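# Insert loose pipe fully into push-fit fitting

## Task

Slide the loose pipe into the push-fit fitting's open end until it is completely seated, and leave it that way after the robot lets go.

## Robot and tools

Robot: two seven-joint arms, left_arm and right_arm, each ending in a two-finger gripper. The fingers point along the gripper's +z axis and close along its y axis. end_effector_position is the spot between the pads when they are shut. Closed fingertips reach about 19 mm past it, fully open about 6 mm. Two wrist cameras: cam_left_wrist and cam_right_wrist, each 672x504 px.

Frames: the scene frame has its origin at table-top height, midway between the nominal bases. +x points out over the table, +y toward left_arm, +z up. Arm names do not follow image sides. Calibrated bases: left_arm (+0.028, +0.300, +0.020) m, right_arm (+0.043, -0.399, +0.020) m. Reported hand poses, velocities and targets are in the scene frame, with positions in metres and orientation as quat_wxyz; they can be a few cm off, more at long reach. Offsets you command are measured along each arm's own Hand target axes, not the scene axes.

The 16-number row, used by execute_actions and move. It is one flat list covering both arms: left dx, dy, dz, rx, ry, rz, left gripper position, left gripper speed, then the same eight for the right arm. Every number lies in [-1, 1]. All 16 must be given even when one arm stays still. dx, dy, dz and rx, ry, rz are offsets, not poses. They count from that arm's Hand target as it stood when the action or move began, along the Hand target's axes. 1.0 equals 0.6 m or 180 degrees, so 0.01 is 6 mm. rx, ry, rz form a single rotation vector. Six zeros means stay at, or return to, the current Hand target. Gripper position is absolute: +1 fully open (85 mm), 0 about 45 mm, -1 fully shut; the mapping is uneven, so trust position_measured_pct. Gripper speed: -1 about 20 mm/s, 0 about 85, +1 about 150. Faster closes and deeper requested positions squeeze harder. Repeat your last position and speed numbers for a gripper you want left alone, because 0 is itself a command.

execute_actions(actions, cameras): actions is a list of actions. Each action is a table of up to 15 rows, one per 1/30 s step, so one action lasts 0.5 s; a shorter table repeats its final row. Every row in one action counts from that action's start pose, but the next action starts from the new Hand target, so repeating an offset keeps moving. An empty list returns images and the scene number. cameras: list of names, ["all"], or [].

move(target, speed, blend, blocking, cameras): target is one 16-number row or a list of up to 15 rows. Every row is an offset from the same starting Hand targets, not from the previous row. The paths are straight lines, they end together, and they are capped at 10 s. speed is in m/s, 0.002 to 0.5, default 0.25, as one value or one per target; rotation is capped at twice that in rad/s and at most 0.873 rad/s. blend is a corner radius in m (0 means stop at each target). blocking=false returns after about 0.5 s while the motion continues. No obstacle avoidance. The result adds a move: line whose ending can be done, off_target, moving, held or fault, plus any limits (paced = pose clipped, held = steps withheld).

wait(seconds 0 to 10) lets time pass. stop() brakes a running move. zoom_image(camera, region [x0, y0, x1, y1] in pixels, at most 504 by 504) enlarges part of that camera's newest picture. clear_fault(arm) clears a reported torque fault on left_arm or right_arm. finished_scene(scene 1 or 2) ends the scene for good; the pipe must stay seated without the robot.

Results: Hand target is the last commanded pose after clipping, and the next offsets count from it. Grippers often stop short of it; the next command re-requests it, so add any remaining gap as an offset. Tool commands shows gripper commands. position_measured_pct is about 50 minus 50 times the finger position number. object_status: 0 moving, 1 blocked while opening, 2 stopped on an object before the requested position, 3 at the requested position or pads touching. motor_current_ma is motor effort: about 1000 on a firm grip, near 0 in free air. Also reported: joint positions, velocities (within noise = still), torques, flange force along the gripper's axes (includes held weight and has error), wrist depth as a 7x7 grid in mm (164 to 4000, - for none), and step positions for action calls.

Motion details: each step clips commanded orientation to within 32 degrees of the measured orientation. Big rotations can swing the elbow. Arms are stiff, so aiming even a few mm past a firm contact presses hard; to end a push, command back beyond where the gripper sits.

Avoid: knocking anything off the table or leaving it off it, dropping parts or releasing moving ones, fast impacts, heavy pushes, any contact between the arms or one gripper closing on the other's fingers, hard grips on parts still resting on something, and excessive twisting or pulling on the gripper. Torque faults (sensor limits 104.5 N m on the first four joints, 51.3 on the wrist joints, or a joint straying more than 5 degrees) freeze the arm until clear_fault. Holding loads or pushing against unreachable targets heats motors; 75 °C causes a sinking stop.

Each tool is called after "Call:" in YAML: its name, and indented under it one key for each argument.

## Session

Call:
execute_actions:
  actions: []

Scene clock: 0.00 s.
left_arm: end_effector_position=(+1.0033, +0.2389, +0.2299) position_measured_pct=0.0 object_status=3 motor_current_ma=0 end_effector_quat_wxyz=(+0.043, +0.637, -0.218, +0.738) | right_arm: end_effector_position=(+0.2858, -0.6244, +0.2768) position_measured_pct=0.0 object_status=3 motor_current_ma=0 end_effector_quat_wxyz=(-0.020, +1.000, -0.004, +0.002)
Joint positions: left_arm=[-0.305 1.513 0.678 0.664 1.942 0.587 1.687] | right_arm=[0.27 0.132 0.46 1.897 -0.099 1.154 -0.781]
Joint velocities: within noise
Joint torques (N m): no reading
Flange force (N): no reading
Wrist depth (mm): cam_left_wrist=[2271 2376 2550 2674 2870 3055 3203 / 2232 2302 1956 2118 2786 3000 3172 / 1884 2021 1916 2059 2740 2751 3113 / 1763 2098 1878 1991 2132 2798 3000 / 1740 2188 1852 1950 2072 2751 2934 / 1722 2174 1822 1927 2040 2684 2921 / 1687 2153 1822 1868 1985 2652 2786] | cam_right_wrist=[429 427 425 422 419 417 414 / 430 427 424 422 419 417 414 / 430 427 424 422 419 416 413 / 431 426 423 423 419 417 413 / 430 427 424 422 419 416 414 / 431 426 425 422 420 416 413 / 429 427 424 422 419 417 413]
Hand target: left_arm +1.0033, +0.2389, +0.2299; +0.043, +0.637, -0.218, +0.738 | right_arm +0.2858, -0.6244, +0.2768; -0.020, +1.000, -0.004, +0.002
Tool commands: left_gripper/position=+1.0 left_gripper/speed=+1.0 right_gripper/position=+1.0 right_gripper/speed=+1.0

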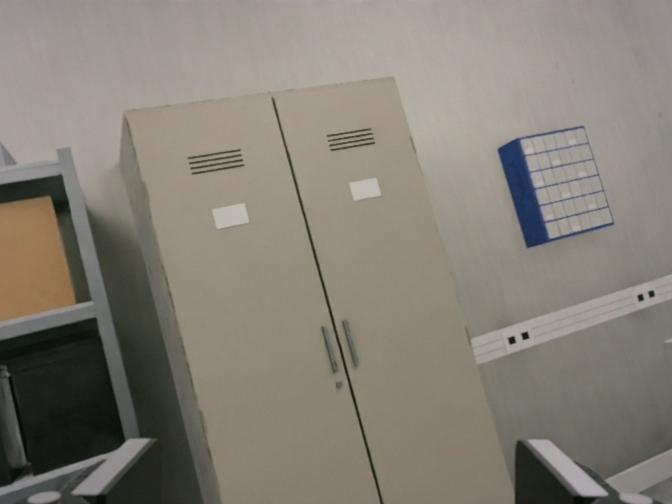

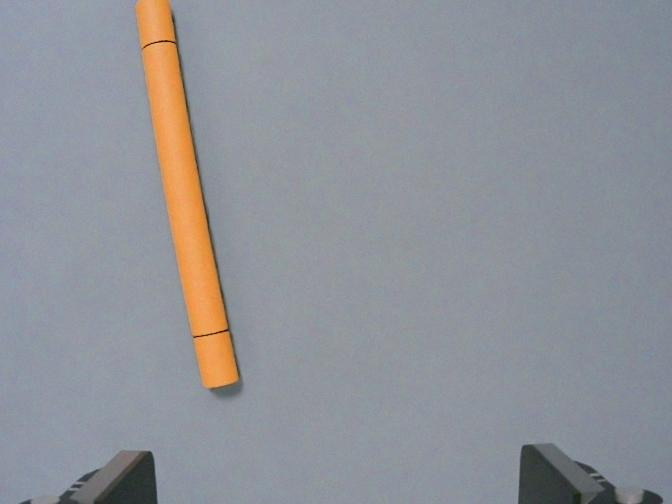

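Call:
move:
  target: [0.513,0.38,-0.81,0.031,-0.536,-0.158,1,1,0.19,-0.37,-0.205,0,0,0,1,1]
  speed: 0.45
  cameras: ["all"]

Scene clock: 14.93 s.
left_arm: end_effector_position=(+0.4209, +0.1501, +0.4192) position_measured_pct=0.0 object_status=3 motor_current_ma=0 end_effector_quat_wxyz=(+0.000, +1.000, +0.000, +0.001) | right_arm: end_effector_position=(+0.4011, -0.4085, +0.4092) position_measured_pct=0.0 object_status=3 motor_current_ma=0 end_effector_quat_wxyz=(-0.020, +1.000, -0.004, +0.002)
Joint positions: left_arm=[-0.119 0.28 0.591 1.274 2.986 -1.632 2.029] | right_arm=[-0.165 0.098 0.144 1.484 -0.055 1.556 -1.571]
Joint torques (N m): left_arm=[0.71 -12.48 0.53 -9.57 0.09 0.06 0.04] | right_arm=[-0.12 -11.01 -0.43 -8.97 -0.36 0.19 0]
Flange force (N): left_arm=[-3.9 -2.6 2.3] | right_arm=[0.5 0.9 0.9]
Wrist depth (mm): cam_left_wrist=[563 563 565 565 565 566 566 / 563 564 564 567 564 566 566 / 565 566 566 564 567 565 566 / 564 566 565 565 567 569 567 / 565 567 566 568 567 567 568 / 567 566 568 567 567 567 569 / 567 569 568 567 570 567 570] | cam_right_wrist=[563 560 556 553 551 547 543 / 564 560 556 553 549 548 543 / 564 559 556 554 550 545 542 / 565 559 556 553 551 547 543 / 564 560 558 552 550 546 543 / 564 560 558 552 551 546 543 / 564 558 556 553 549 547 542]
Hand target: left_arm +0.4209, +0.1501, +0.4192; +0.000, +1.000, +0.000, +0.001 | right_arm +0.4011, -0.4085, +0.4092; -0.020, +1.000, -0.004, +0.002
Off the commanded pose: left_arm 0.000 m, 0 deg | right_arm 0.000 m, 0 deg.
move: done
camera_calibration:
cam_left_wrist: T_world_to_cam=[[-0.00702094, -0.99994, -0.00837049, 0.158179], [-0.999831, 0.00687721, 0.0170774, 0.464722], [-0.0170188, 0.00848897, -0.999819, 0.57484], [0, 0, 0, 1]] pos_world=[0.475537, 0.150094, 0.568123]
cam_right_wrist: T_world_to_cam=[[-0.0357679, -0.998066, -0.0508383, -0.36816], [-0.999299, 0.035155, 0.0128996, 0.46732], [-0.0110875, 0.0512641, -0.998624, 0.579184], [0, 0, 0, 1]] pos_world=[0.460246, -0.413568, 0.553642]

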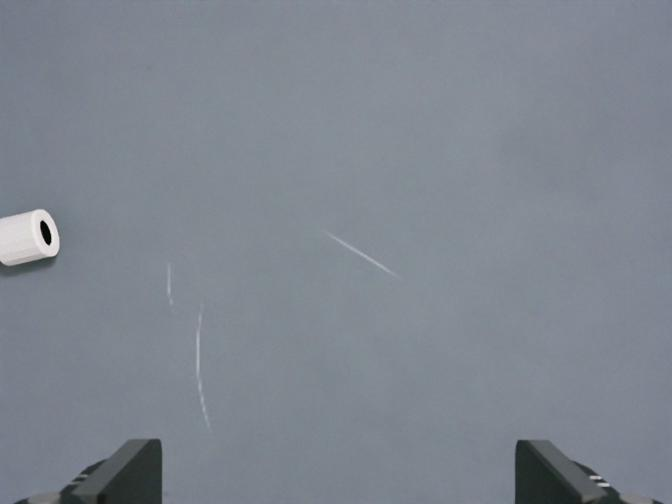

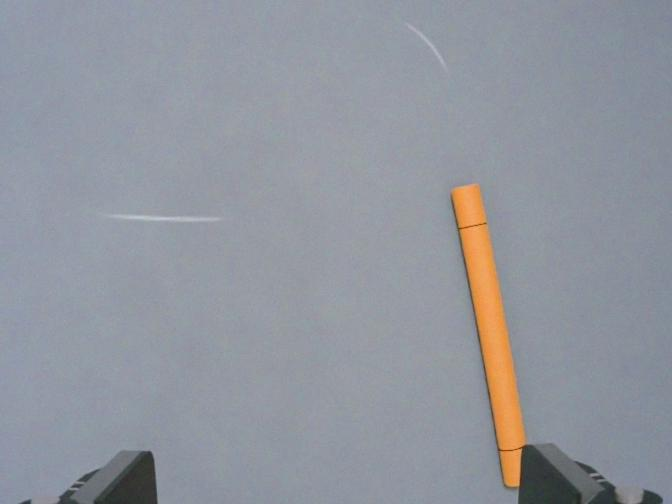

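Call:
move:
  target: [0.0,-0.45,0.0,0,0,0,1,1,-0.0383,0.1827,0.342,-0.0126,-0.0022,-0.047,1,1]
  speed: 0.4
  cameras: ["all"]

Scene clock: 39.40 s.
left_arm: end_effector_position=(+0.4211, +0.4200, +0.4193) position_measured_pct=0.0 object_status=3 motor_current_ma=0 end_effector_quat_wxyz=(+0.000, +1.000, -0.001, +0.001) | right_arm: end_effector_position=(+0.3781, -0.5095, +0.1996) position_measured_pct=0.0 object_status=3 motor_current_ma=0 end_effector_quat_wxyz=(+0.000, +0.998, +0.070, +0.000)
Joint positions: left_arm=[-0.651 0.238 0.384 1.299 3.053 -1.62 1.303] | right_arm=[0.037 0.266 0.223 2.004 -0.076 0.879 -1.1]
Joint torques (N m): left_arm=[0.7 -12.57 -0.04 -9.73 0.15 0.02 0.04] | right_arm=[-0.11 -12.2 0.09 -6.87 -0.31 0.2 0]
Flange force (N): left_arm=[-4.0 0.4 2.6] | right_arm=[0.2 0.7 1.3]
Wrist depth (mm): cam_left_wrist=[564 563 566 565 566 565 565 / 565 567 564 566 567 568 566 / 566 566 566 566 567 566 567 / 567 566 565 566 567 568 567 / 568 568 566 567 568 566 567 / 567 566 568 568 569 568 569 / 567 566 567 568 568 569 569] | cam_right_wrist=[345 344 344 345 344 344 344 / 344 345 344 345 344 344 344 / 344 344 344 327 344 345 344 / 345 345 345 329 344 344 344 / 345 346 345 324 344 344 344 / 345 345 345 345 345 345 345 / 345 345 345 344 345 345 344]
Hand target: left_arm +0.4211, +0.4201, +0.4193; +0.000, +1.000, +0.000, +0.001 | right_arm +0.3781, -0.5096, +0.1996; +0.000, +0.998, +0.069, +0.000
Off the commanded pose: left_arm 0.000 m, 0 deg | right_arm 0.000 m, 0 deg.
move: done
camera_calibration:
cam_left_wrist: T_world_to_cam=[[-0.0072188, -0.999941, -0.00816993, 0.428047], [-0.999831, 0.00707931, 0.016976, 0.463137], [-0.0169171, 0.0082911, -0.999823, 0.57269], [0, 0, 0, 1]] pos_world=[0.475837, 0.419995, 0.568223]
cam_right_wrist: T_world_to_cam=[[0.111515, -0.993703, -0.0109143, -0.541871], [-0.993622, -0.111678, 0.0156029, 0.373107], [-0.0167235, 0.00910471, -0.999819, 0.355745], [0, 0, 0, 1]] pos_world=[0.437103, -0.50003, 0.343945]

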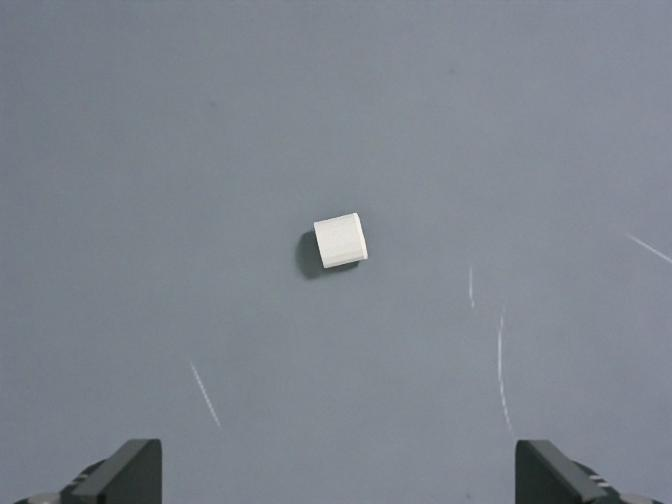

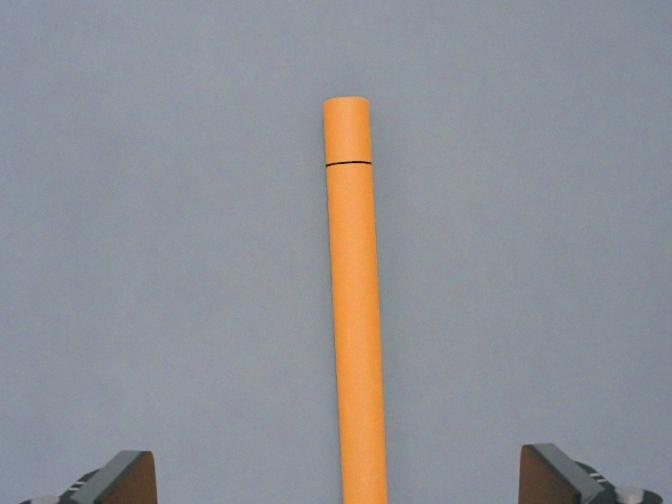

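Call:
zoom_image:
  camera: "cam_left_wrist"
  region: [270, 190, 410, 295]

Call:
zoom_image:
  camera: "cam_right_wrist"
  region: [260, 80, 440, 215]

Scaled by 3.600.

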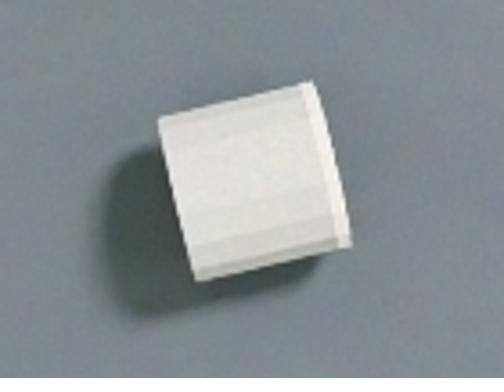

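Scaled by 2.800.

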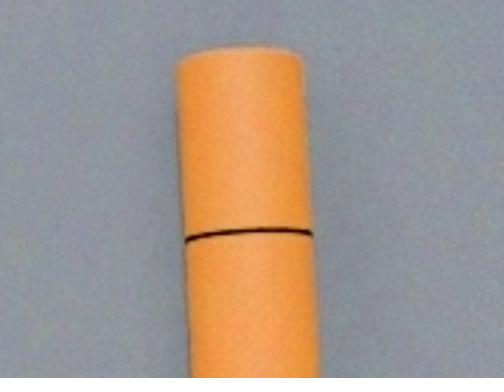

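Call:
move:
  target:
    - [0.115,0.276,0.546,0.195,0.195,-0.472,1,1,0.0057,0.0075,0.25,0,0,-0.0056,1,1]
    - [0.115,0.276,0.546,0.195,0.195,-0.472,1,1,0.0057,0.0075,0.295,0,0,-0.0056,1,1]
  speed: [0.4,0.08]
  cameras: ["all"]

Scene clock: 85.83 s.
left_arm: end_effector_position=(+0.4904, +0.2545, +0.0917) position_measured_pct=0.0 object_status=3 motor_current_ma=0 end_effector_quat_wxyz=(-0.270, +0.653, +0.653, +0.271) | right_arm: end_effector_position=(+0.3821, -0.5134, +0.0226) position_measured_pct=0.0 object_status=3 motor_current_ma=0 end_effector_quat_wxyz=(+0.000, +0.997, +0.078, +0.000)
Joint positions: left_arm=[0.398 0.929 0.106 1.547 2.335 -1.253 4.134] | right_arm=[0.156 0.677 0.095 2.165 -0.199 0.308 -0.964]
Joint torques (N m): left_arm=[0.71 -20.47 -1.31 -5.22 -0.94 -1.68 0.1] | right_arm=[-0.08 -15.33 0.16 -2.59 -0.29 0.14 0]
Flange force (N): left_arm=[2.3 -1.8 0.6] | right_arm=[0.2 0.4 0.6]
Wrist depth (mm): cam_left_wrist=[484 485 485 485 483 484 484 / 422 423 423 422 423 423 423 / 375 366 375 375 374 374 375 / 330 330 323 305 323 330 329 / 295 294 294 295 294 295 294 / 270 271 266 270 270 270 270 / 254 254 254 254 250 254 253] | cam_right_wrist=[168 168 168 - 168 168 168 / 168 168 168 - 168 168 168 / 168 168 168 - 168 168 168 / 168 168 168 - 168 168 168 / 168 168 168 - 168 168 168 / 168 168 168 - 168 168 168 / - 168 168 - 168 168 -]
Hand target: left_arm +0.4904, +0.2545, +0.0917; -0.270, +0.653, +0.653, +0.271 | right_arm +0.3821, -0.5134, +0.0226; +0.000, +0.997, +0.078, +0.000
Off the commanded pose: left_arm 0.000 m, 0 deg | right_arm 0.000 m, 0 deg.
move: done
camera_calibration:
cam_left_wrist: T_world_to_cam=[[0.999963, 0.000663601, -0.0086206, -0.488078], [-0.00549622, -0.720881, -0.693037, 0.301837], [-0.00667433, 0.693058, -0.720851, 0.0428458], [0, 0, 0, 1]] pos_world=[0.490005, 0.188218, 0.235862]
cam_right_wrist: T_world_to_cam=[[0.129036, -0.991581, -0.0108377, -0.553705], [-0.991495, -0.129196, 0.0156925, 0.36952], [-0.0169605, 0.00872068, -0.999818, 0.178777], [0, 0, 0, 1]] pos_world=[0.440857, -0.502861, 0.166945]

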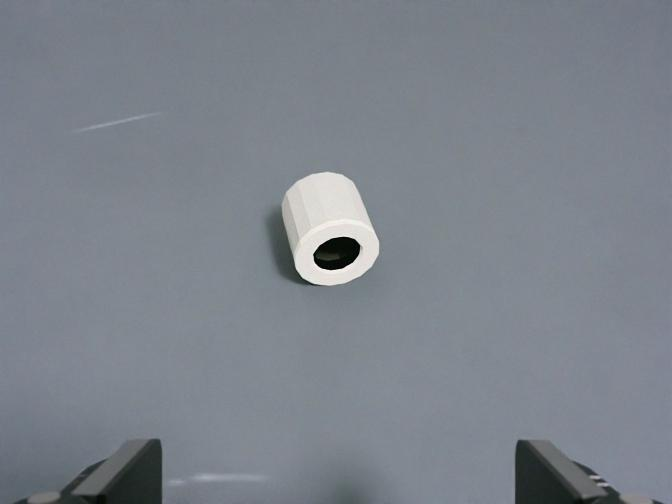

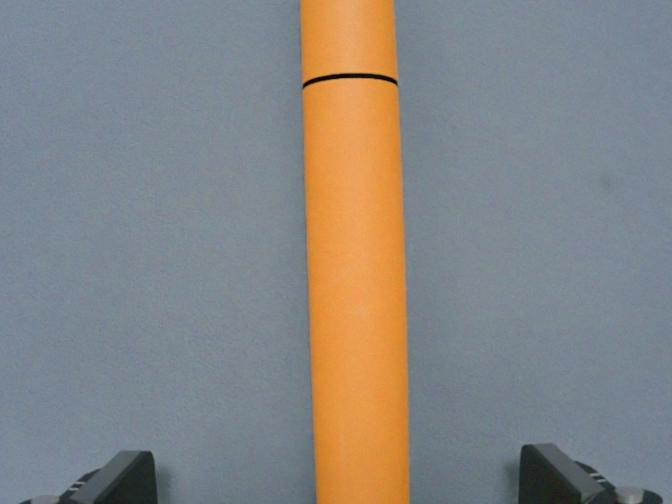

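Call:
move:
  target: [0,0,0,0,0,0,1,1,0,0,0,0,0,0,-0.8,-0.6]
  cameras: ["all"]

Call:
zoom_image:
  camera: "cam_left_wrist"
  region: [250, 160, 410, 300]

Scene clock: 90.90 s.
left_arm: end_effector_position=(+0.4904, +0.2545, +0.0917) position_measured_pct=0.0 object_status=3 motor_current_ma=0 end_effector_quat_wxyz=(-0.270, +0.653, +0.653, +0.271) | right_arm: end_effector_position=(+0.3821, -0.5134, +0.0226) position_measured_pct=76.6 object_status=0 motor_current_ma=1000 end_effector_quat_wxyz=(+0.000, +0.997, +0.078, +0.000)
Joint positions: left_arm=[0.398 0.929 0.106 1.547 2.335 -1.253 4.134] | right_arm=[0.156 0.677 0.095 2.165 -0.199 0.308 -0.964]
Joint torques (N m): left_arm=[0.68 -20.52 -1.26 -5.21 -0.99 -1.69 0.03] | right_arm=[-0.32 -9.87 -0.43 -3.49 -0.45 -1.29 -0.04]
Flange force (N): left_arm=[2.1 -1.9 0.6] | right_arm=[-3.7 -0.8 -18.6]
Wrist depth (mm): cam_left_wrist=[484 484 485 484 485 485 484 / 422 423 423 423 422 423 422 / 376 366 374 375 374 375 375 / 330 330 323 305 323 329 330 / 294 294 295 295 295 294 294 / 270 270 266 270 270 270 270 / 254 254 254 253 250 254 253] | cam_right_wrist=[168 168 168 - 168 168 168 / 168 168 168 - 168 168 168 / 168 168 168 - 168 168 168 / 168 168 168 - 168 168 168 / 168 168 168 - 168 168 168 / 168 168 168 - 168 168 168 / - 168 168 - 168 168 -]
Hand target: left_arm +0.4904, +0.2545, +0.0917; -0.270, +0.653, +0.653, +0.271 | right_arm +0.3820, -0.5134, +0.0226; +0.000, +0.997, +0.078, +0.000
Off the commanded pose: left_arm 0.000 m, 0 deg | right_arm 0.000 m, 0 deg.
move: done
camera_calibration:
cam_left_wrist: T_world_to_cam=[[0.999963, 0.000663601, -0.0086206, -0.488078], [-0.00549622, -0.720881, -0.693037, 0.301837], [-0.00667433, 0.693058, -0.720851, 0.0428458], [0, 0, 0, 1]] pos_world=[0.490005, 0.188218, 0.235862]
cam_right_wrist: T_world_to_cam=[[0.129036, -0.99158, -0.0109369, -0.553688], [-0.991495, -0.129198, 0.0156795, 0.369523], [-0.0169605, 0.00882066, -0.999817, 0.178727], [0, 0, 0, 1]] pos_world=[0.440857, -0.502861, 0.166845]

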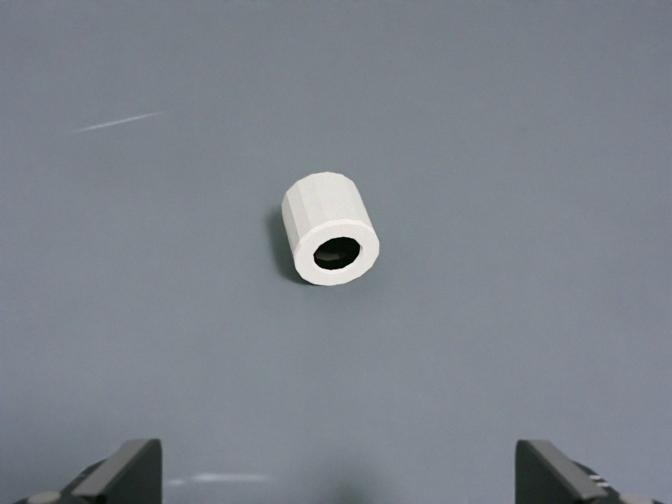

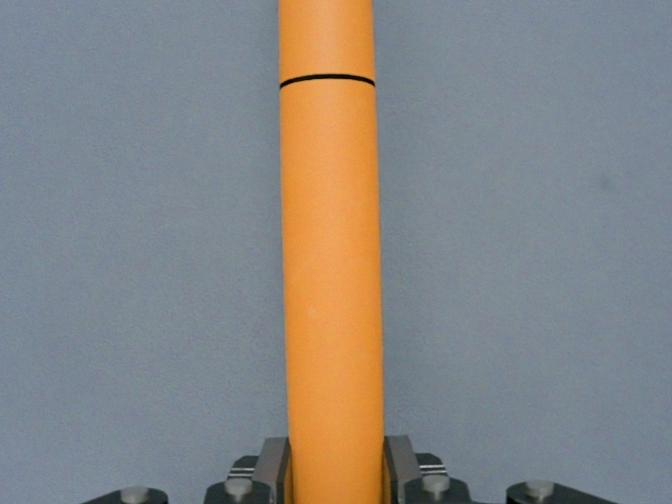

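Scaled by 3.150.

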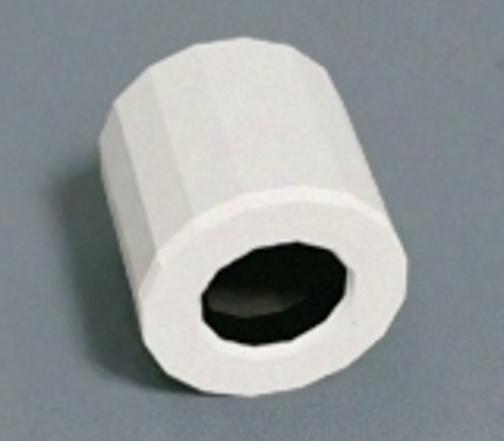

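Call:
move:
  target:
    - [0,0,0,0,0,0,1,1,0,0,-0.005,0,0,0,0.1,1]
    - [0.264,-0.067,-0.039,-0.195,-0.195,0.472,1,1,0.097,0,-0.005,0,0,0,0.1,1]
    - [0.2234,-0.0123,0.1567,-0.358,-0.0389,0.8643,1,1,0.097,0,-0.005,0,0,0,-0.8,-0.6]
  speed: [0.2,0.42,0.42]
  blend: [0,0.03,0]
  cameras: ["all"]

Scene clock: 126.50 s.
left_arm: end_effector_position=(+0.4831, +0.4158, +0.1197) position_measured_pct=0.0 object_status=3 motor_current_ma=0 end_effector_quat_wxyz=(+0.000, +0.779, -0.627, +0.001) | right_arm: end_effector_position=(+0.4395, -0.5043, +0.0256) position_measured_pct=76.6 object_status=0 motor_current_ma=1000 end_effector_quat_wxyz=(+0.000, +0.997, +0.078, +0.000)
Joint positions: left_arm=[-0.89 0.829 0.971 1.746 2.344 -1.013 0.616] | right_arm=[0.079 0.723 0.129 1.991 -0.202 0.44 -1.026]
Joint torques (N m): left_arm=[0.66 -16.36 4.67 -5.97 0.12 0.07 0.07] | right_arm=[-0.22 -11.61 -0.2 -3.7 -0.48 -1.04 -0.06]
Flange force (N): left_arm=[-1.6 4.1 -1.9] | right_arm=[-2.9 -0.6 -15.7]
Wrist depth (mm): cam_left_wrist=[265 265 265 265 266 266 266 / 265 265 266 265 265 266 266 / 265 265 265 266 265 266 266 / 265 265 265 266 266 266 266 / 266 266 266 266 266 266 266 / 266 265 265 228 265 266 266 / 266 266 266 228 266 266 266] | cam_right_wrist=[171 171 171 171 171 171 171 / 171 171 171 171 171 171 171 / 171 171 171 171 171 171 171 / 171 171 171 - 171 171 171 / 171 171 171 - 171 171 171 / 171 171 171 - 171 171 171 / - 171 171 - 171 171 -]
Hand target: left_arm +0.4831, +0.4158, +0.1197; +0.000, +0.779, -0.627, +0.001 | right_arm +0.4395, -0.5043, +0.0256; +0.000, +0.997, +0.078, +0.000
Off the commanded pose: left_arm 0.000 m, 0 deg | right_arm 0.000 m, 0 deg.
move: done
camera_calibration:
cam_left_wrist: T_world_to_cam=[[-0.978053, -0.208163, -0.00899689, 0.561731], [-0.208289, 0.977926, 0.0166465, -0.255907], [0.00533309, 0.0181552, -0.999821, 0.259455], [0, 0, 0, 1]] pos_world=[0.494716, 0.36248, 0.268722]
cam_right_wrist: T_world_to_cam=[[0.129036, -0.99158, -0.0109369, -0.552052], [-0.991495, -0.129198, 0.0156795, 0.427663], [-0.0169605, 0.00882066, -0.999817, 0.182622], [0, 0, 0, 1]] pos_world=[0.498357, -0.493761, 0.169845]

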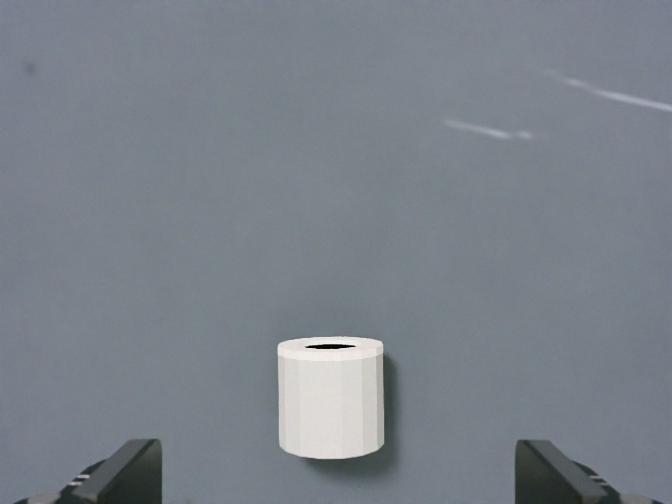

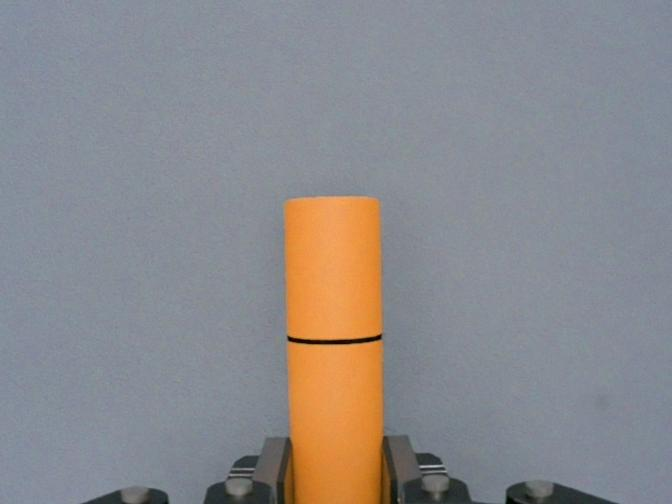

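Call:
move:
  target:
    - [-0.004,0,0.1,0,0,0,1,1,0,0,-0.04,0,0,0,-0.8,-0.6]
    - [-0.005,0,0.1545,0,0,0,-0.3,-0.9,0,0,-0.12,0,0,0,-0.8,-0.6]
  speed: [0.25,0.08]
  cameras: ["all"]

Scene clock: 144.47 s.
left_arm: end_effector_position=(+0.4825, +0.4187, +0.0270) position_measured_pct=56.3 object_status=0 motor_current_ma=1000 end_effector_quat_wxyz=(+0.000, +0.779, -0.627, +0.001) | right_arm: end_effector_position=(+0.4396, -0.5044, +0.0976) position_measured_pct=76.6 object_status=2 motor_current_ma=1000 end_effector_quat_wxyz=(+0.000, +0.997, +0.078, +0.000)
Joint positions: left_arm=[-0.823 0.972 0.828 1.8 2.178 -0.832 0.728] | right_arm=[0.04 0.565 0.181 1.953 -0.163 0.638 -1.059]
Joint torques (N m): left_arm=[0.55 -12.39 2.01 -4.64 -0.71 1.04 0.03] | right_arm=[-0.07 -16.57 0.62 -5.41 -0.23 0.21 -0.01]
Flange force (N): left_arm=[-1.1 7.3 -18.8] | right_arm=[0.3 0.3 2.3]
Wrist depth (mm): cam_left_wrist=[172 173 173 173 173 173 173 / 173 173 173 173 173 173 173 / 173 173 173 173 173 173 173 / 173 173 173 173 173 173 173 / 173 173 173 173 173 173 173 / 173 173 173 173 173 173 173 / - 173 - - - 173 -] | cam_right_wrist=[242 242 242 242 242 242 242 / 243 242 242 243 242 242 242 / 243 243 242 243 243 242 243 / 243 243 243 - 243 242 243 / 243 243 243 - 243 243 242 / 243 243 243 - 243 243 243 / 243 243 243 - - 243 243]
Hand target: left_arm +0.4825, +0.4187, +0.0270; +0.000, +0.779, -0.627, +0.001 | right_arm +0.4396, -0.5044, +0.0976; +0.000, +0.997, +0.078, +0.000
Off the commanded pose: left_arm 0.000 m, 0 deg | right_arm 0.000 m, 0 deg.
move: done
camera_calibration:
cam_left_wrist: T_world_to_cam=[[-0.978032, -0.208259, -0.00899748, 0.561016], [-0.208385, 0.977905, 0.0166465, -0.257152], [0.00533191, 0.0181557, -0.999821, 0.166724], [0, 0, 0, 1]] pos_world=[0.494216, 0.365279, 0.176022]
cam_right_wrist: T_world_to_cam=[[0.129036, -0.991581, -0.0108377, -0.551388], [-0.991495, -0.129196, 0.0156925, 0.426518], [-0.0169605, 0.00872068, -0.999818, 0.25456], [0, 0, 0, 1]] pos_world=[0.498357, -0.493861, 0.241845]

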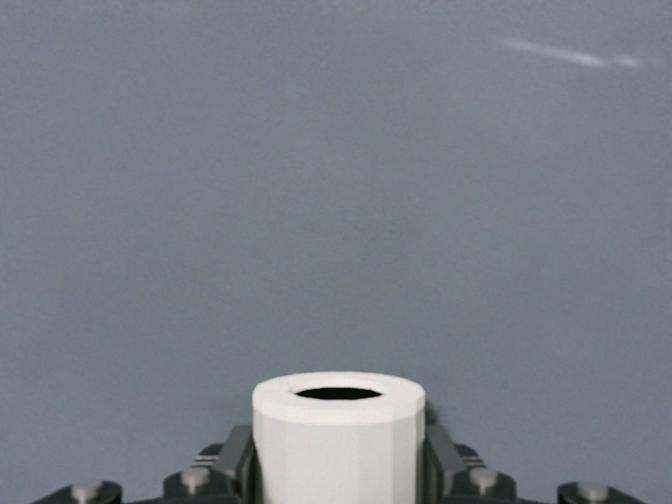

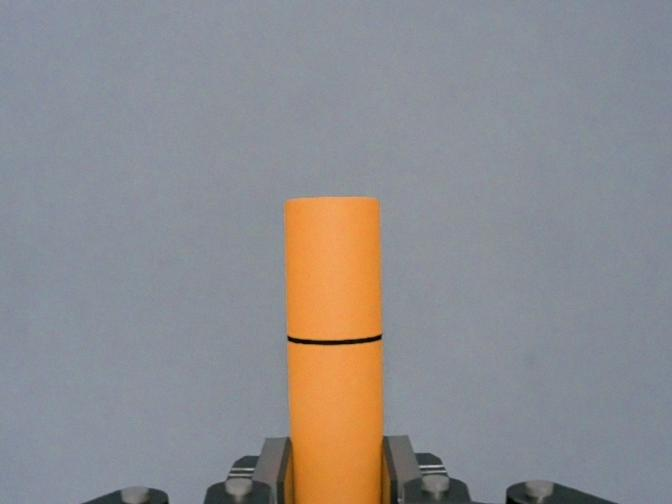

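Call:
move:
  target: [0,0,-0.01,0,0,0,-0.3,-0.9,0.1985,-0.7203,-0.029,0,0,0.4811,-0.8,-0.6]
  speed: 0.3
  cameras: ["cam_left_wrist"]

Scene clock: 154.37 s.
left_arm: end_effector_position=(+0.4825, +0.4187, +0.0330) position_measured_pct=56.3 object_status=2 motor_current_ma=1000 end_effector_quat_wxyz=(+0.000, +0.779, -0.627, +0.001) | right_arm: end_effector_position=(+0.4898, -0.0589, +0.1152) position_measured_pct=76.6 object_status=2 motor_current_ma=1000 end_effector_quat_wxyz=(+0.000, +0.779, -0.627, +0.000)
Joint positions: left_arm=[-0.828 0.962 0.838 1.799 2.189 -0.843 0.72] | right_arm=[-1.047 0.871 0.617 1.382 -0.534 1.056 -3.231]
Joint torques (N m): left_arm=[0.7 -17.84 4.66 -4.54 0.19 0.07 0.07] | right_arm=[-0.11 -22.16 3.88 -6.99 -0.26 0.24 -0.03]
Flange force (N): left_arm=[-1.7 2.8 -2.2] | right_arm=[0.0 -0.4 2.1]
Wrist depth (mm): cam_left_wrist=[178 178 178 178 179 179 179 / 178 178 178 178 179 179 179 / 178 179 178 179 179 179 179 / 178 178 179 179 179 179 179 / 179 178 179 179 179 179 179 / 178 179 179 179 179 179 179 / - 179 - - - 179 -] | cam_right_wrist=[260 260 260 260 260 260 261 / 260 260 260 260 260 261 261 / 260 260 260 260 260 261 260 / 260 260 260 - 260 261 260 / 260 260 260 - 260 260 260 / 260 260 260 - 260 260 260 / 260 260 260 - 260 261 260]
Hand target: left_arm +0.4825, +0.4187, +0.0330; +0.000, +0.779, -0.627, +0.001 | right_arm +0.4898, -0.0589, +0.1152; +0.000, +0.779, -0.627, +0.000
Off the commanded pose: left_arm 0.000 m, 0 deg | right_arm 0.000 m, 0 deg.
move: done
camera_calibration:
cam_left_wrist: T_world_to_cam=[[-0.978032, -0.208259, -0.00899748, 0.56107], [-0.208385, 0.977905, 0.0166465, -0.257252], [0.00533191, 0.0181557, -0.999821, 0.172723], [0, 0, 0, 1]] pos_world=[0.494216, 0.365279, 0.182022]
Images, in order (width x height): cam_left_wrist 672x504.

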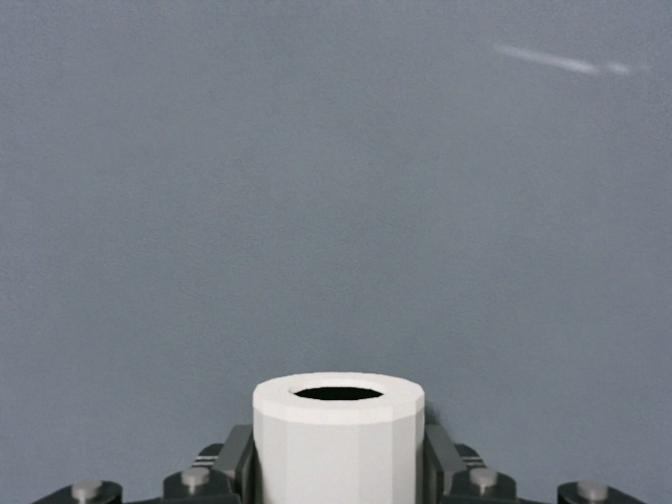

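Call:
move:
  target: [0.3935,0.1588,-0.1208,0,0,0,-0.3,-0.9,0,0,0,0,0,0,-0.8,-0.6]
  speed: 0.3
  cameras: ["cam_left_wrist"]

Scene clock: 160.30 s.
left_arm: end_effector_position=(+0.4400, +0.1678, +0.1058) position_measured_pct=56.3 object_status=2 motor_current_ma=1000 end_effector_quat_wxyz=(+0.000, +0.779, -0.627, +0.001) | right_arm: end_effector_position=(+0.4898, -0.0589, +0.1153) position_measured_pct=76.6 object_status=2 motor_current_ma=1000 end_effector_quat_wxyz=(+0.000, +0.779, -0.627, +0.000)
Joint positions: left_arm=[-0.35 0.778 0.935 1.889 2.338 -0.902 1.219] | right_arm=[-1.047 0.871 0.617 1.382 -0.534 1.056 -3.231]
Joint torques (N m): left_arm=[0.63 -15.27 4.12 -5.65 0.17 0.07 0.05] | right_arm=[-0.04 -22.06 3.87 -7.07 -0.26 0.21 -0.05]
Flange force (N): left_arm=[-3.5 2.3 -2.0] | right_arm=[0.2 0.1 2.0]
Wrist depth (mm): cam_left_wrist=[251 251 251 - 252 252 252 / 251 251 251 - 252 252 252 / 251 251 252 - 252 252 252 / 252 252 251 - 252 252 252 / 251 251 252 252 252 252 252 / 251 252 252 - 252 252 252 / 252 252 - - - 252 253] | cam_right_wrist=[260 261 260 261 260 261 261 / 260 260 260 260 260 260 261 / 260 260 260 260 261 260 261 / 260 260 260 - 260 261 260 / 260 260 260 - 260 260 260 / 260 260 260 - 260 260 260 / 260 260 260 - 260 260 260]
Hand target: left_arm +0.4400, +0.1677, +0.1058; +0.000, +0.779, -0.627, +0.001 | right_arm +0.4898, -0.0589, +0.1152; +0.000, +0.779, -0.627, +0.000
Off the commanded pose: left_arm 0.000 m, 0 deg | right_arm 0.000 m, 0 deg.
move: done
camera_calibration:
cam_left_wrist: T_world_to_cam=[[-0.978011, -0.208353, -0.0091167, 0.46784], [-0.208481, 0.977883, 0.0167233, -0.0219576], [0.00543072, 0.0182563, -0.999819, 0.250235], [0, 0, 0, 1]] pos_world=[0.451616, 0.114379, 0.254822]
Images, in order (width x height): cam_left_wrist 672x504.

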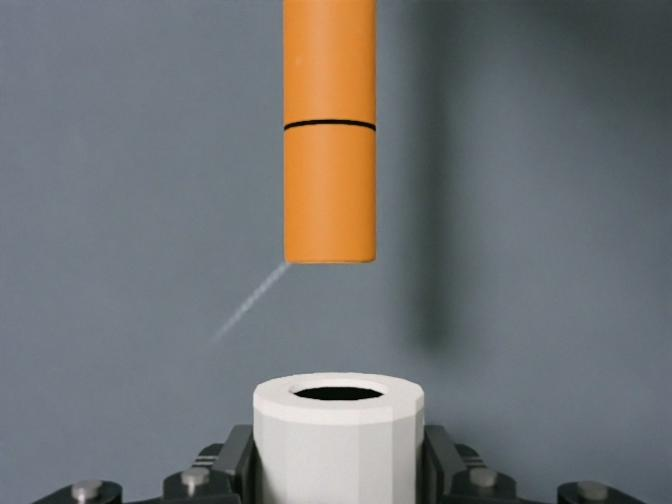

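Call:
zoom_image:
  camera: "cam_left_wrist"
  region: [240, 220, 440, 440]

Call:
zoom_image:
  camera: "cam_left_wrist"
  region: [260, 90, 400, 280]

Scaled by 2.291.

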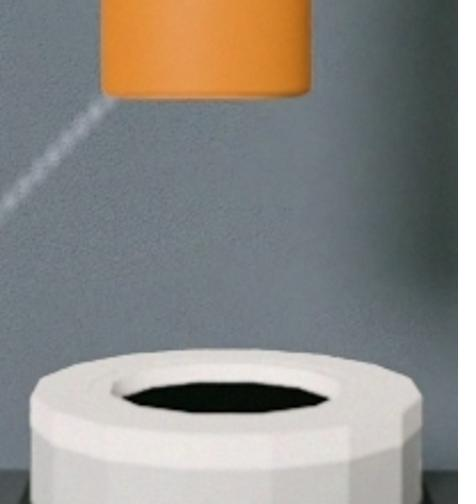

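Scaled by 2.653.

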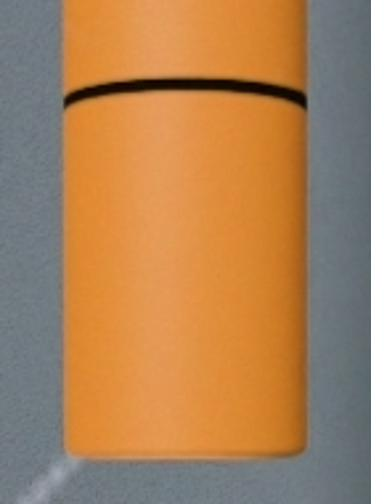

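Call:
wait:
  seconds: 0
  cameras: ["cam_right_wrist"]

Call:
zoom_image:
  camera: "cam_right_wrist"
  region: [270, 180, 400, 310]

Call:
zoom_image:
  camera: "cam_right_wrist"
  region: [270, 310, 400, 440]

Scene clock: 185.80 s.
left_arm: end_effector_position=(+0.4400, +0.1677, +0.1058) position_measured_pct=56.3 object_status=2 motor_current_ma=1000 end_effector_quat_wxyz=(+0.000, +0.779, -0.627, +0.001) | right_arm: end_effector_position=(+0.4898, -0.0589, +0.1153) position_measured_pct=76.6 object_status=2 motor_current_ma=1000 end_effector_quat_wxyz=(+0.000, +0.779, -0.627, +0.000)
Joint positions: left_arm=[-0.35 0.778 0.935 1.889 2.338 -0.902 1.219] | right_arm=[-1.047 0.871 0.617 1.382 -0.534 1.056 -3.231]
Joint torques (N m): left_arm=[0.75 -15.34 4.15 -5.64 0.13 0.06 0.02] | right_arm=[-0.16 -22.1 3.8 -7.04 -0.28 0.18 0]
Flange force (N): left_arm=[-3.7 2.2 -2.0] | right_arm=[0.1 -0.3 1.9]
Wrist depth (mm): cam_left_wrist=[251 251 251 - 251 252 252 / 251 251 252 - 252 252 252 / 252 251 251 - 252 252 252 / 251 251 252 - 252 252 252 / 251 252 252 252 252 252 252 / 252 252 252 - 252 252 252 / 252 252 - - - 252 253] | cam_right_wrist=[260 260 260 260 260 261 260 / 260 260 260 260 260 261 261 / 260 260 260 260 260 261 260 / 260 260 260 - 260 260 260 / 260 260 260 - 260 260 260 / 260 260 260 - 260 260 260 / 260 260 260 - 261 260 260]
Hand target: left_arm +0.4400, +0.1677, +0.1058; +0.000, +0.779, -0.627, +0.001 | right_arm +0.4898, -0.0589, +0.1152; +0.000, +0.779, -0.627, +0.000
Tool commands: left_gripper/position=-0.3 left_gripper/speed=-0.9 right_gripper/position=-0.8 right_gripper/speed=-0.6
Off the commanded pose: left_arm 0.000 m, 0 deg | right_arm 0.000 m, 0 deg.
camera_calibration:
cam_right_wrist: T_world_to_cam=[[-0.982186, -0.187628, -0.0102618, 0.47558], [-0.187777, 0.982079, 0.0161448, 0.205418], [0.00704869, 0.0177841, -0.999817, 0.258025], [0, 0, 0, 1]] pos_world=[0.503862, -0.117093, 0.259541]
Images, in order (width x height): cam_right_wrist 672x504.

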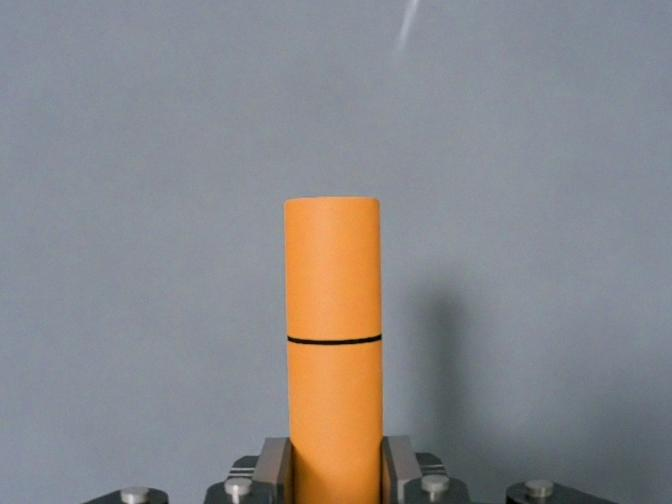

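Scaled by 3.877.

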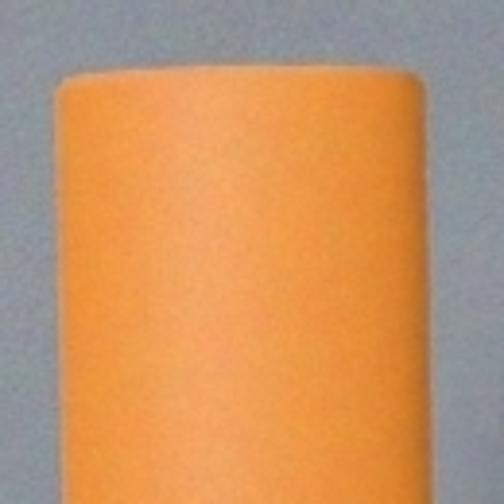

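Scaled by 3.877.

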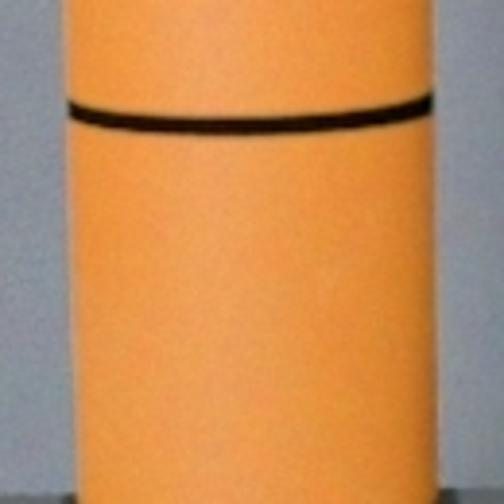

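Call:
move:
  target: [0,0,-0.0667,0,0,0,-0.3,-0.9,0,0,0,0,0,0,-0.8,-0.6]
  speed: 0.2
  cameras: ["cam_left_wrist"]

Call:
zoom_image:
  camera: "cam_left_wrist"
  region: [240, 0, 440, 270]

Scene clock: 210.73 s.
left_arm: end_effector_position=(+0.4399, +0.1678, +0.1458) position_measured_pct=56.3 object_status=2 motor_current_ma=1000 end_effector_quat_wxyz=(+0.000, +0.779, -0.627, +0.001) | right_arm: end_effector_position=(+0.4898, -0.0589, +0.1153) position_measured_pct=76.6 object_status=2 motor_current_ma=1000 end_effector_quat_wxyz=(+0.000, +0.779, -0.627, +0.000)
Joint positions: left_arm=[-0.392 0.718 1.004 1.849 2.417 -0.991 1.159] | right_arm=[-1.047 0.871 0.617 1.382 -0.534 1.056 -3.231]
Joint torques (N m): left_arm=[0.68 -14.52 4.22 -6.46 0.14 0.07 0.04] | right_arm=[-0.12 -22.15 3.86 -7.03 -0.33 0.19 -0.04]
Flange force (N): left_arm=[-4.0 3.1 -1.4] | right_arm=[0.1 -0.4 2.0]
Wrist depth (mm): cam_left_wrist=[291 291 291 184 292 292 292 / 292 291 291 184 291 292 292 / 291 291 291 184 292 292 293 / 292 292 291 185 292 292 292 / 291 292 292 292 292 292 292 / 292 292 292 292 293 292 292 / 291 292 - - - 293 293] | cam_right_wrist=[260 261 260 261 260 260 260 / 260 260 260 260 260 260 260 / 260 260 260 260 260 260 260 / 260 260 260 - 260 260 260 / 260 260 260 - 260 260 260 / 260 260 260 - 260 260 260 / 260 260 260 - 260 260 260]
Hand target: left_arm +0.4399, +0.1678, +0.1458; +0.000, +0.779, -0.627, +0.001 | right_arm +0.4898, -0.0589, +0.1152; +0.000, +0.779, -0.627, +0.000
Off the commanded pose: left_arm 0.000 m, 0 deg | right_arm 0.000 m, 0 deg.
move: done
camera_calibration:
cam_left_wrist: T_world_to_cam=[[-0.978033, -0.208259, -0.00889968, 0.468042], [-0.208384, 0.977905, 0.0166673, -0.0226776], [0.00523192, 0.0181557, -0.999821, 0.290331], [0, 0, 0, 1]] pos_world=[0.451516, 0.114379, 0.294823]
Images, in order (width x height): cam_left_wrist 672x504.

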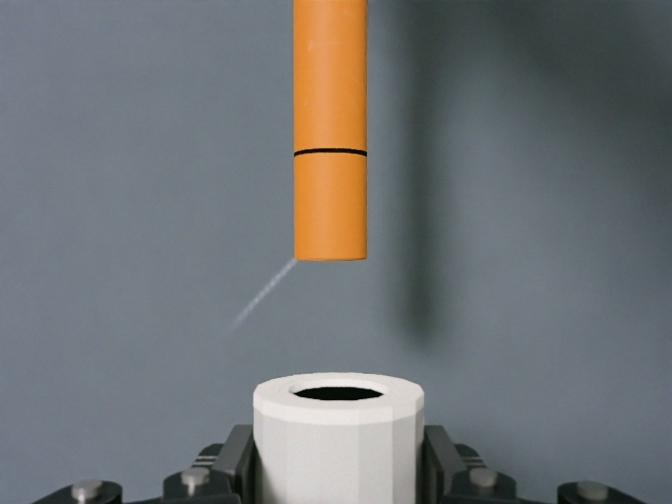

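Scaled by 1.867.

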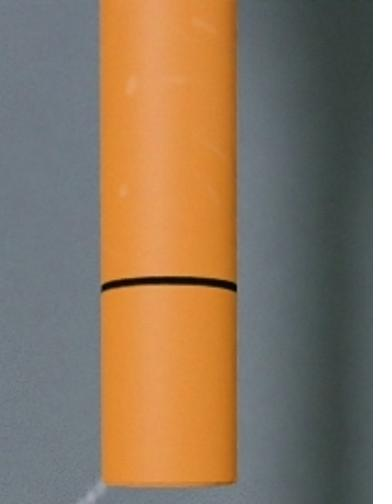

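Call:
move:
  target:
    - [0,-0.0033,0.0667,0,0,0,-0.3,-0.9,0,0,0,0,0,0,-0.8,-0.6]
    - [0.0433,-0.0033,0.0667,0,0,0,-0.3,-0.9,0,0,0,0,0,0,-0.8,-0.6]
  speed: [0.2,0.1]
  blend: [0.005,0]
  cameras: ["cam_left_wrist"]

Call:
zoom_image:
  camera: "cam_left_wrist"
  region: [230, 300, 450, 440]

Scene clock: 226.70 s.
left_arm: end_effector_position=(+0.4475, +0.1428, +0.1058) position_measured_pct=56.3 object_status=2 motor_current_ma=1000 end_effector_quat_wxyz=(+0.000, +0.779, -0.627, +0.001) | right_arm: end_effector_position=(+0.4898, -0.0589, +0.1153) position_measured_pct=76.6 object_status=2 motor_current_ma=1000 end_effector_quat_wxyz=(+0.000, +0.779, -0.627, +0.000)
Joint positions: left_arm=[-0.284 0.8 0.928 1.837 2.342 -0.928 1.247] | right_arm=[-1.047 0.871 0.617 1.382 -0.534 1.056 -3.231]
Joint torques (N m): left_arm=[0.81 -15.86 4.33 -5.65 0.13 0.09 0.04] | right_arm=[-0.06 -22.1 3.84 -7.03 -0.3 0.2 0]
Flange force (N): left_arm=[-3.8 1.9 -2.2] | right_arm=[0.0 -0.1 1.9]
Wrist depth (mm): cam_left_wrist=[251 251 251 - 252 252 252 / 251 251 251 - 251 252 252 / 251 251 251 - 252 252 252 / 251 252 252 - 252 252 252 / 251 252 252 - 252 252 252 / 251 252 - - - 252 252 / 252 252 - - - 252 253] | cam_right_wrist=[260 260 260 260 261 261 260 / 260 260 260 260 260 260 260 / 260 260 260 260 260 260 260 / 260 260 261 - 260 260 260 / 260 260 260 - 260 260 260 / 260 260 260 - 260 260 261 / 260 260 260 - 260 260 260]
Hand target: left_arm +0.4474, +0.1428, +0.1058; +0.000, +0.779, -0.627, +0.001 | right_arm +0.4898, -0.0589, +0.1152; +0.000, +0.779, -0.627, +0.000
Off the commanded pose: left_arm 0.000 m, 0 deg | right_arm 0.000 m, 0 deg.
move: done
camera_calibration:
cam_left_wrist: T_world_to_cam=[[-0.978008, -0.208374, -0.00901904, 0.469962], [-0.208501, 0.977879, 0.0167442, 0.00395964], [0.00533048, 0.0182564, -0.999819, 0.250696], [0, 0, 0, 1]] pos_world=[0.459116, 0.0894792, 0.254823]
Images, in order (width x height): cam_left_wrist 672x504.

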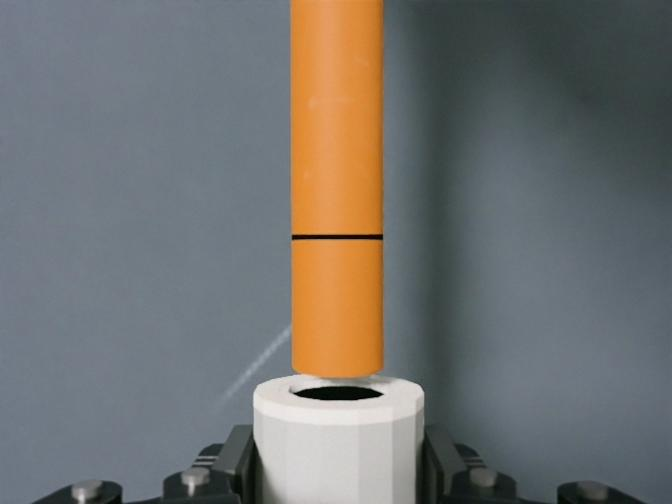

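Scaled by 2.291.

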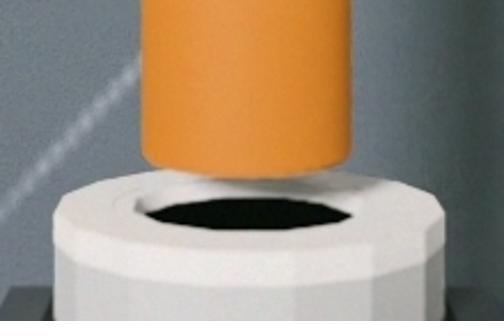

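Call:
move:
  target: [0.0117,-0.0003,0,0,0,0,-0.3,-0.9,0,0,0,0,0,0,-0.8,-0.6]
  speed: 0.03
  cameras: ["cam_left_wrist"]

Call:
zoom_image:
  camera: "cam_left_wrist"
  region: [230, 300, 450, 440]

Scene clock: 231.47 s.
left_arm: end_effector_position=(+0.4491, +0.1360, +0.1059) position_measured_pct=56.3 object_status=2 motor_current_ma=1000 end_effector_quat_wxyz=(+0.000, +0.779, -0.627, +0.001) | right_arm: end_effector_position=(+0.4897, -0.0589, +0.1153) position_measured_pct=76.6 object_status=2 motor_current_ma=1000 end_effector_quat_wxyz=(+0.000, +0.779, -0.627, +0.000)
Joint positions: left_arm=[-0.266 0.806 0.926 1.823 2.343 -0.935 1.255] | right_arm=[-1.047 0.871 0.617 1.382 -0.534 1.056 -3.231]
Joint torques (N m): left_arm=[0.73 -16.12 4.47 -5.8 0.11 0.11 0.07] | right_arm=[-0.12 -22.05 3.79 -7.03 -0.29 0.23 0.01]
Flange force (N): left_arm=[-3.7 2.0 -1.7] | right_arm=[0.1 -0.1 1.9]
Wrist depth (mm): cam_left_wrist=[251 251 252 - 252 252 252 / 251 251 252 - 252 252 252 / 251 251 251 - 252 252 252 / 251 251 252 - 252 252 252 / 252 251 252 - 252 252 252 / 252 252 - - - 252 252 / 251 252 - - - 252 253] | cam_right_wrist=[260 260 260 260 260 260 260 / 260 260 260 260 260 260 261 / 260 260 261 260 260 261 260 / 260 260 260 - 260 260 261 / 260 260 261 - 260 260 260 / 260 260 260 - 260 260 260 / 260 260 260 - 260 260 260]
Hand target: left_arm +0.4491, +0.1360, +0.1059; +0.000, +0.779, -0.627, +0.001 | right_arm +0.4897, -0.0589, +0.1152; +0.000, +0.779, -0.627, +0.000
Off the commanded pose: left_arm 0.000 m, 0 deg | right_arm 0.000 m, 0 deg.
move: done
camera_calibration:
cam_left_wrist: T_world_to_cam=[[-0.978012, -0.208354, -0.00899807, 0.470182], [-0.20848, 0.977885, 0.0166464, 0.011076], [0.00533073, 0.0181563, -0.999821, 0.250821], [0, 0, 0, 1]] pos_world=[0.460816, 0.0825794, 0.254822]
Images, in order (width x height): cam_left_wrist 672x504.

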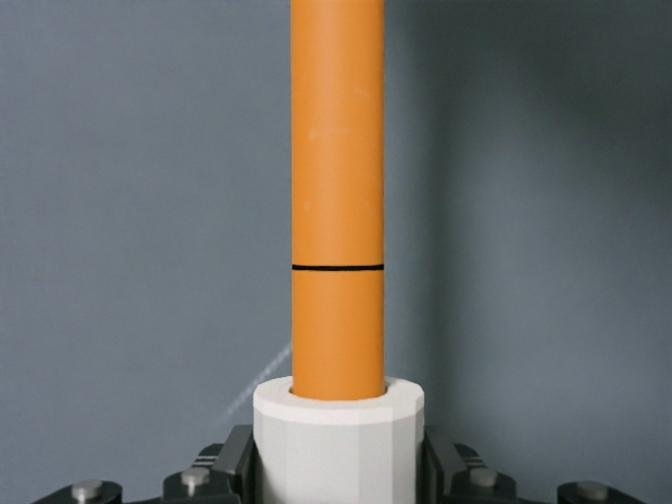

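Scaled by 2.291.

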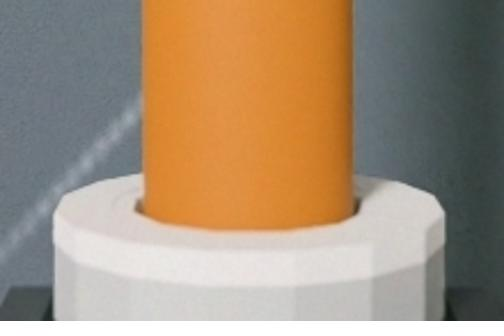

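Call:
move:
  target: [0.01,-0.0002,0,0,0,0,-0.3,-0.9,0,0,0,0,0,0,-0.8,-0.6]
  speed: 0.03
  cameras: ["cam_left_wrist"]

Call:
zoom_image:
  camera: "cam_left_wrist"
  region: [230, 300, 450, 440]

Scene clock: 233.97 s.
left_arm: end_effector_position=(+0.4505, +0.1302, +0.1058) position_measured_pct=56.3 object_status=2 motor_current_ma=1000 end_effector_quat_wxyz=(+0.000, +0.779, -0.627, +0.001) | right_arm: end_effector_position=(+0.4898, -0.0590, +0.1153) position_measured_pct=76.6 object_status=2 motor_current_ma=1000 end_effector_quat_wxyz=(+0.000, +0.779, -0.627, +0.000)
Joint positions: left_arm=[-0.251 0.811 0.924 1.811 2.344 -0.941 1.261] | right_arm=[-1.047 0.871 0.617 1.382 -0.534 1.056 -3.231]
Joint torques (N m): left_arm=[5.09 -16.29 9.31 -8.23 1.17 3.45 0.01] | right_arm=[-5.54 -23.65 -0.84 -10.36 -3.61 -0.29 -0.12]
Flange force (N): left_arm=[-14.9 1.6 -0.9] | right_arm=[11.5 0.9 1.6]
Wrist depth (mm): cam_left_wrist=[250 250 251 - 251 251 251 / 250 251 251 - 251 251 252 / 251 251 251 - 251 252 252 / 251 251 251 - 251 252 252 / 251 251 252 - 252 252 252 / 251 251 - - - 252 252 / 252 252 - - - 252 253] | cam_right_wrist=[260 261 260 260 261 261 261 / 260 260 261 261 260 260 260 / 260 260 260 260 261 261 260 / 260 260 260 - 261 260 261 / 260 260 260 - 260 260 260 / 260 260 260 - 260 260 260 / 260 260 260 - 260 260 260]
Hand target: left_arm +0.4505, +0.1301, +0.1059; +0.000, +0.779, -0.627, +0.001 | right_arm +0.4897, -0.0589, +0.1153; +0.000, +0.779, -0.627, +0.000
Off the commanded pose: left_arm 0.000 m, 0 deg | right_arm 0.000 m, 0 deg.
move: done
camera_calibration:
cam_left_wrist: T_world_to_cam=[[-0.978008, -0.208375, -0.00892124, 0.470323], [-0.2085, 0.977879, 0.016765, 0.0170193], [0.00523049, 0.0182564, -0.99982, 0.250957], [0, 0, 0, 1]] pos_world=[0.462216, 0.0767792, 0.254823]
Images, in order (width x height): cam_left_wrist 672x504.

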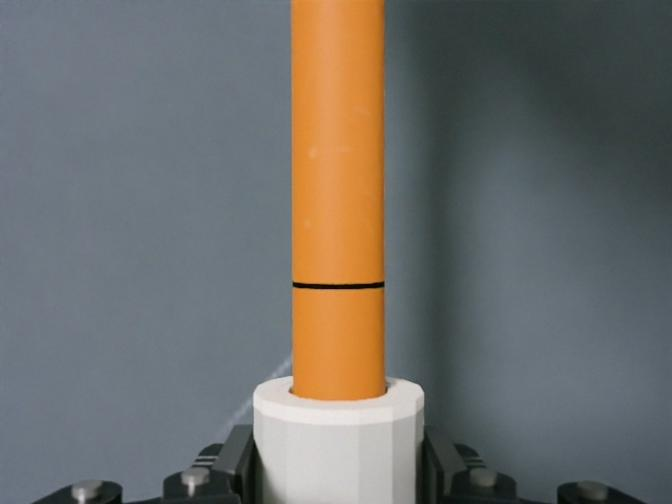

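Scaled by 2.291.

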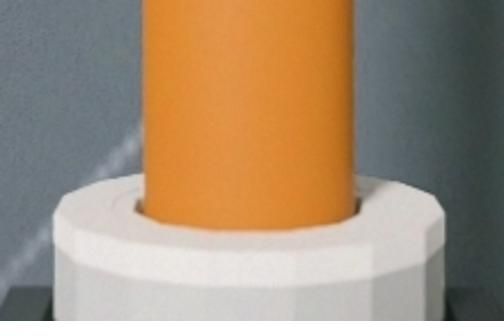

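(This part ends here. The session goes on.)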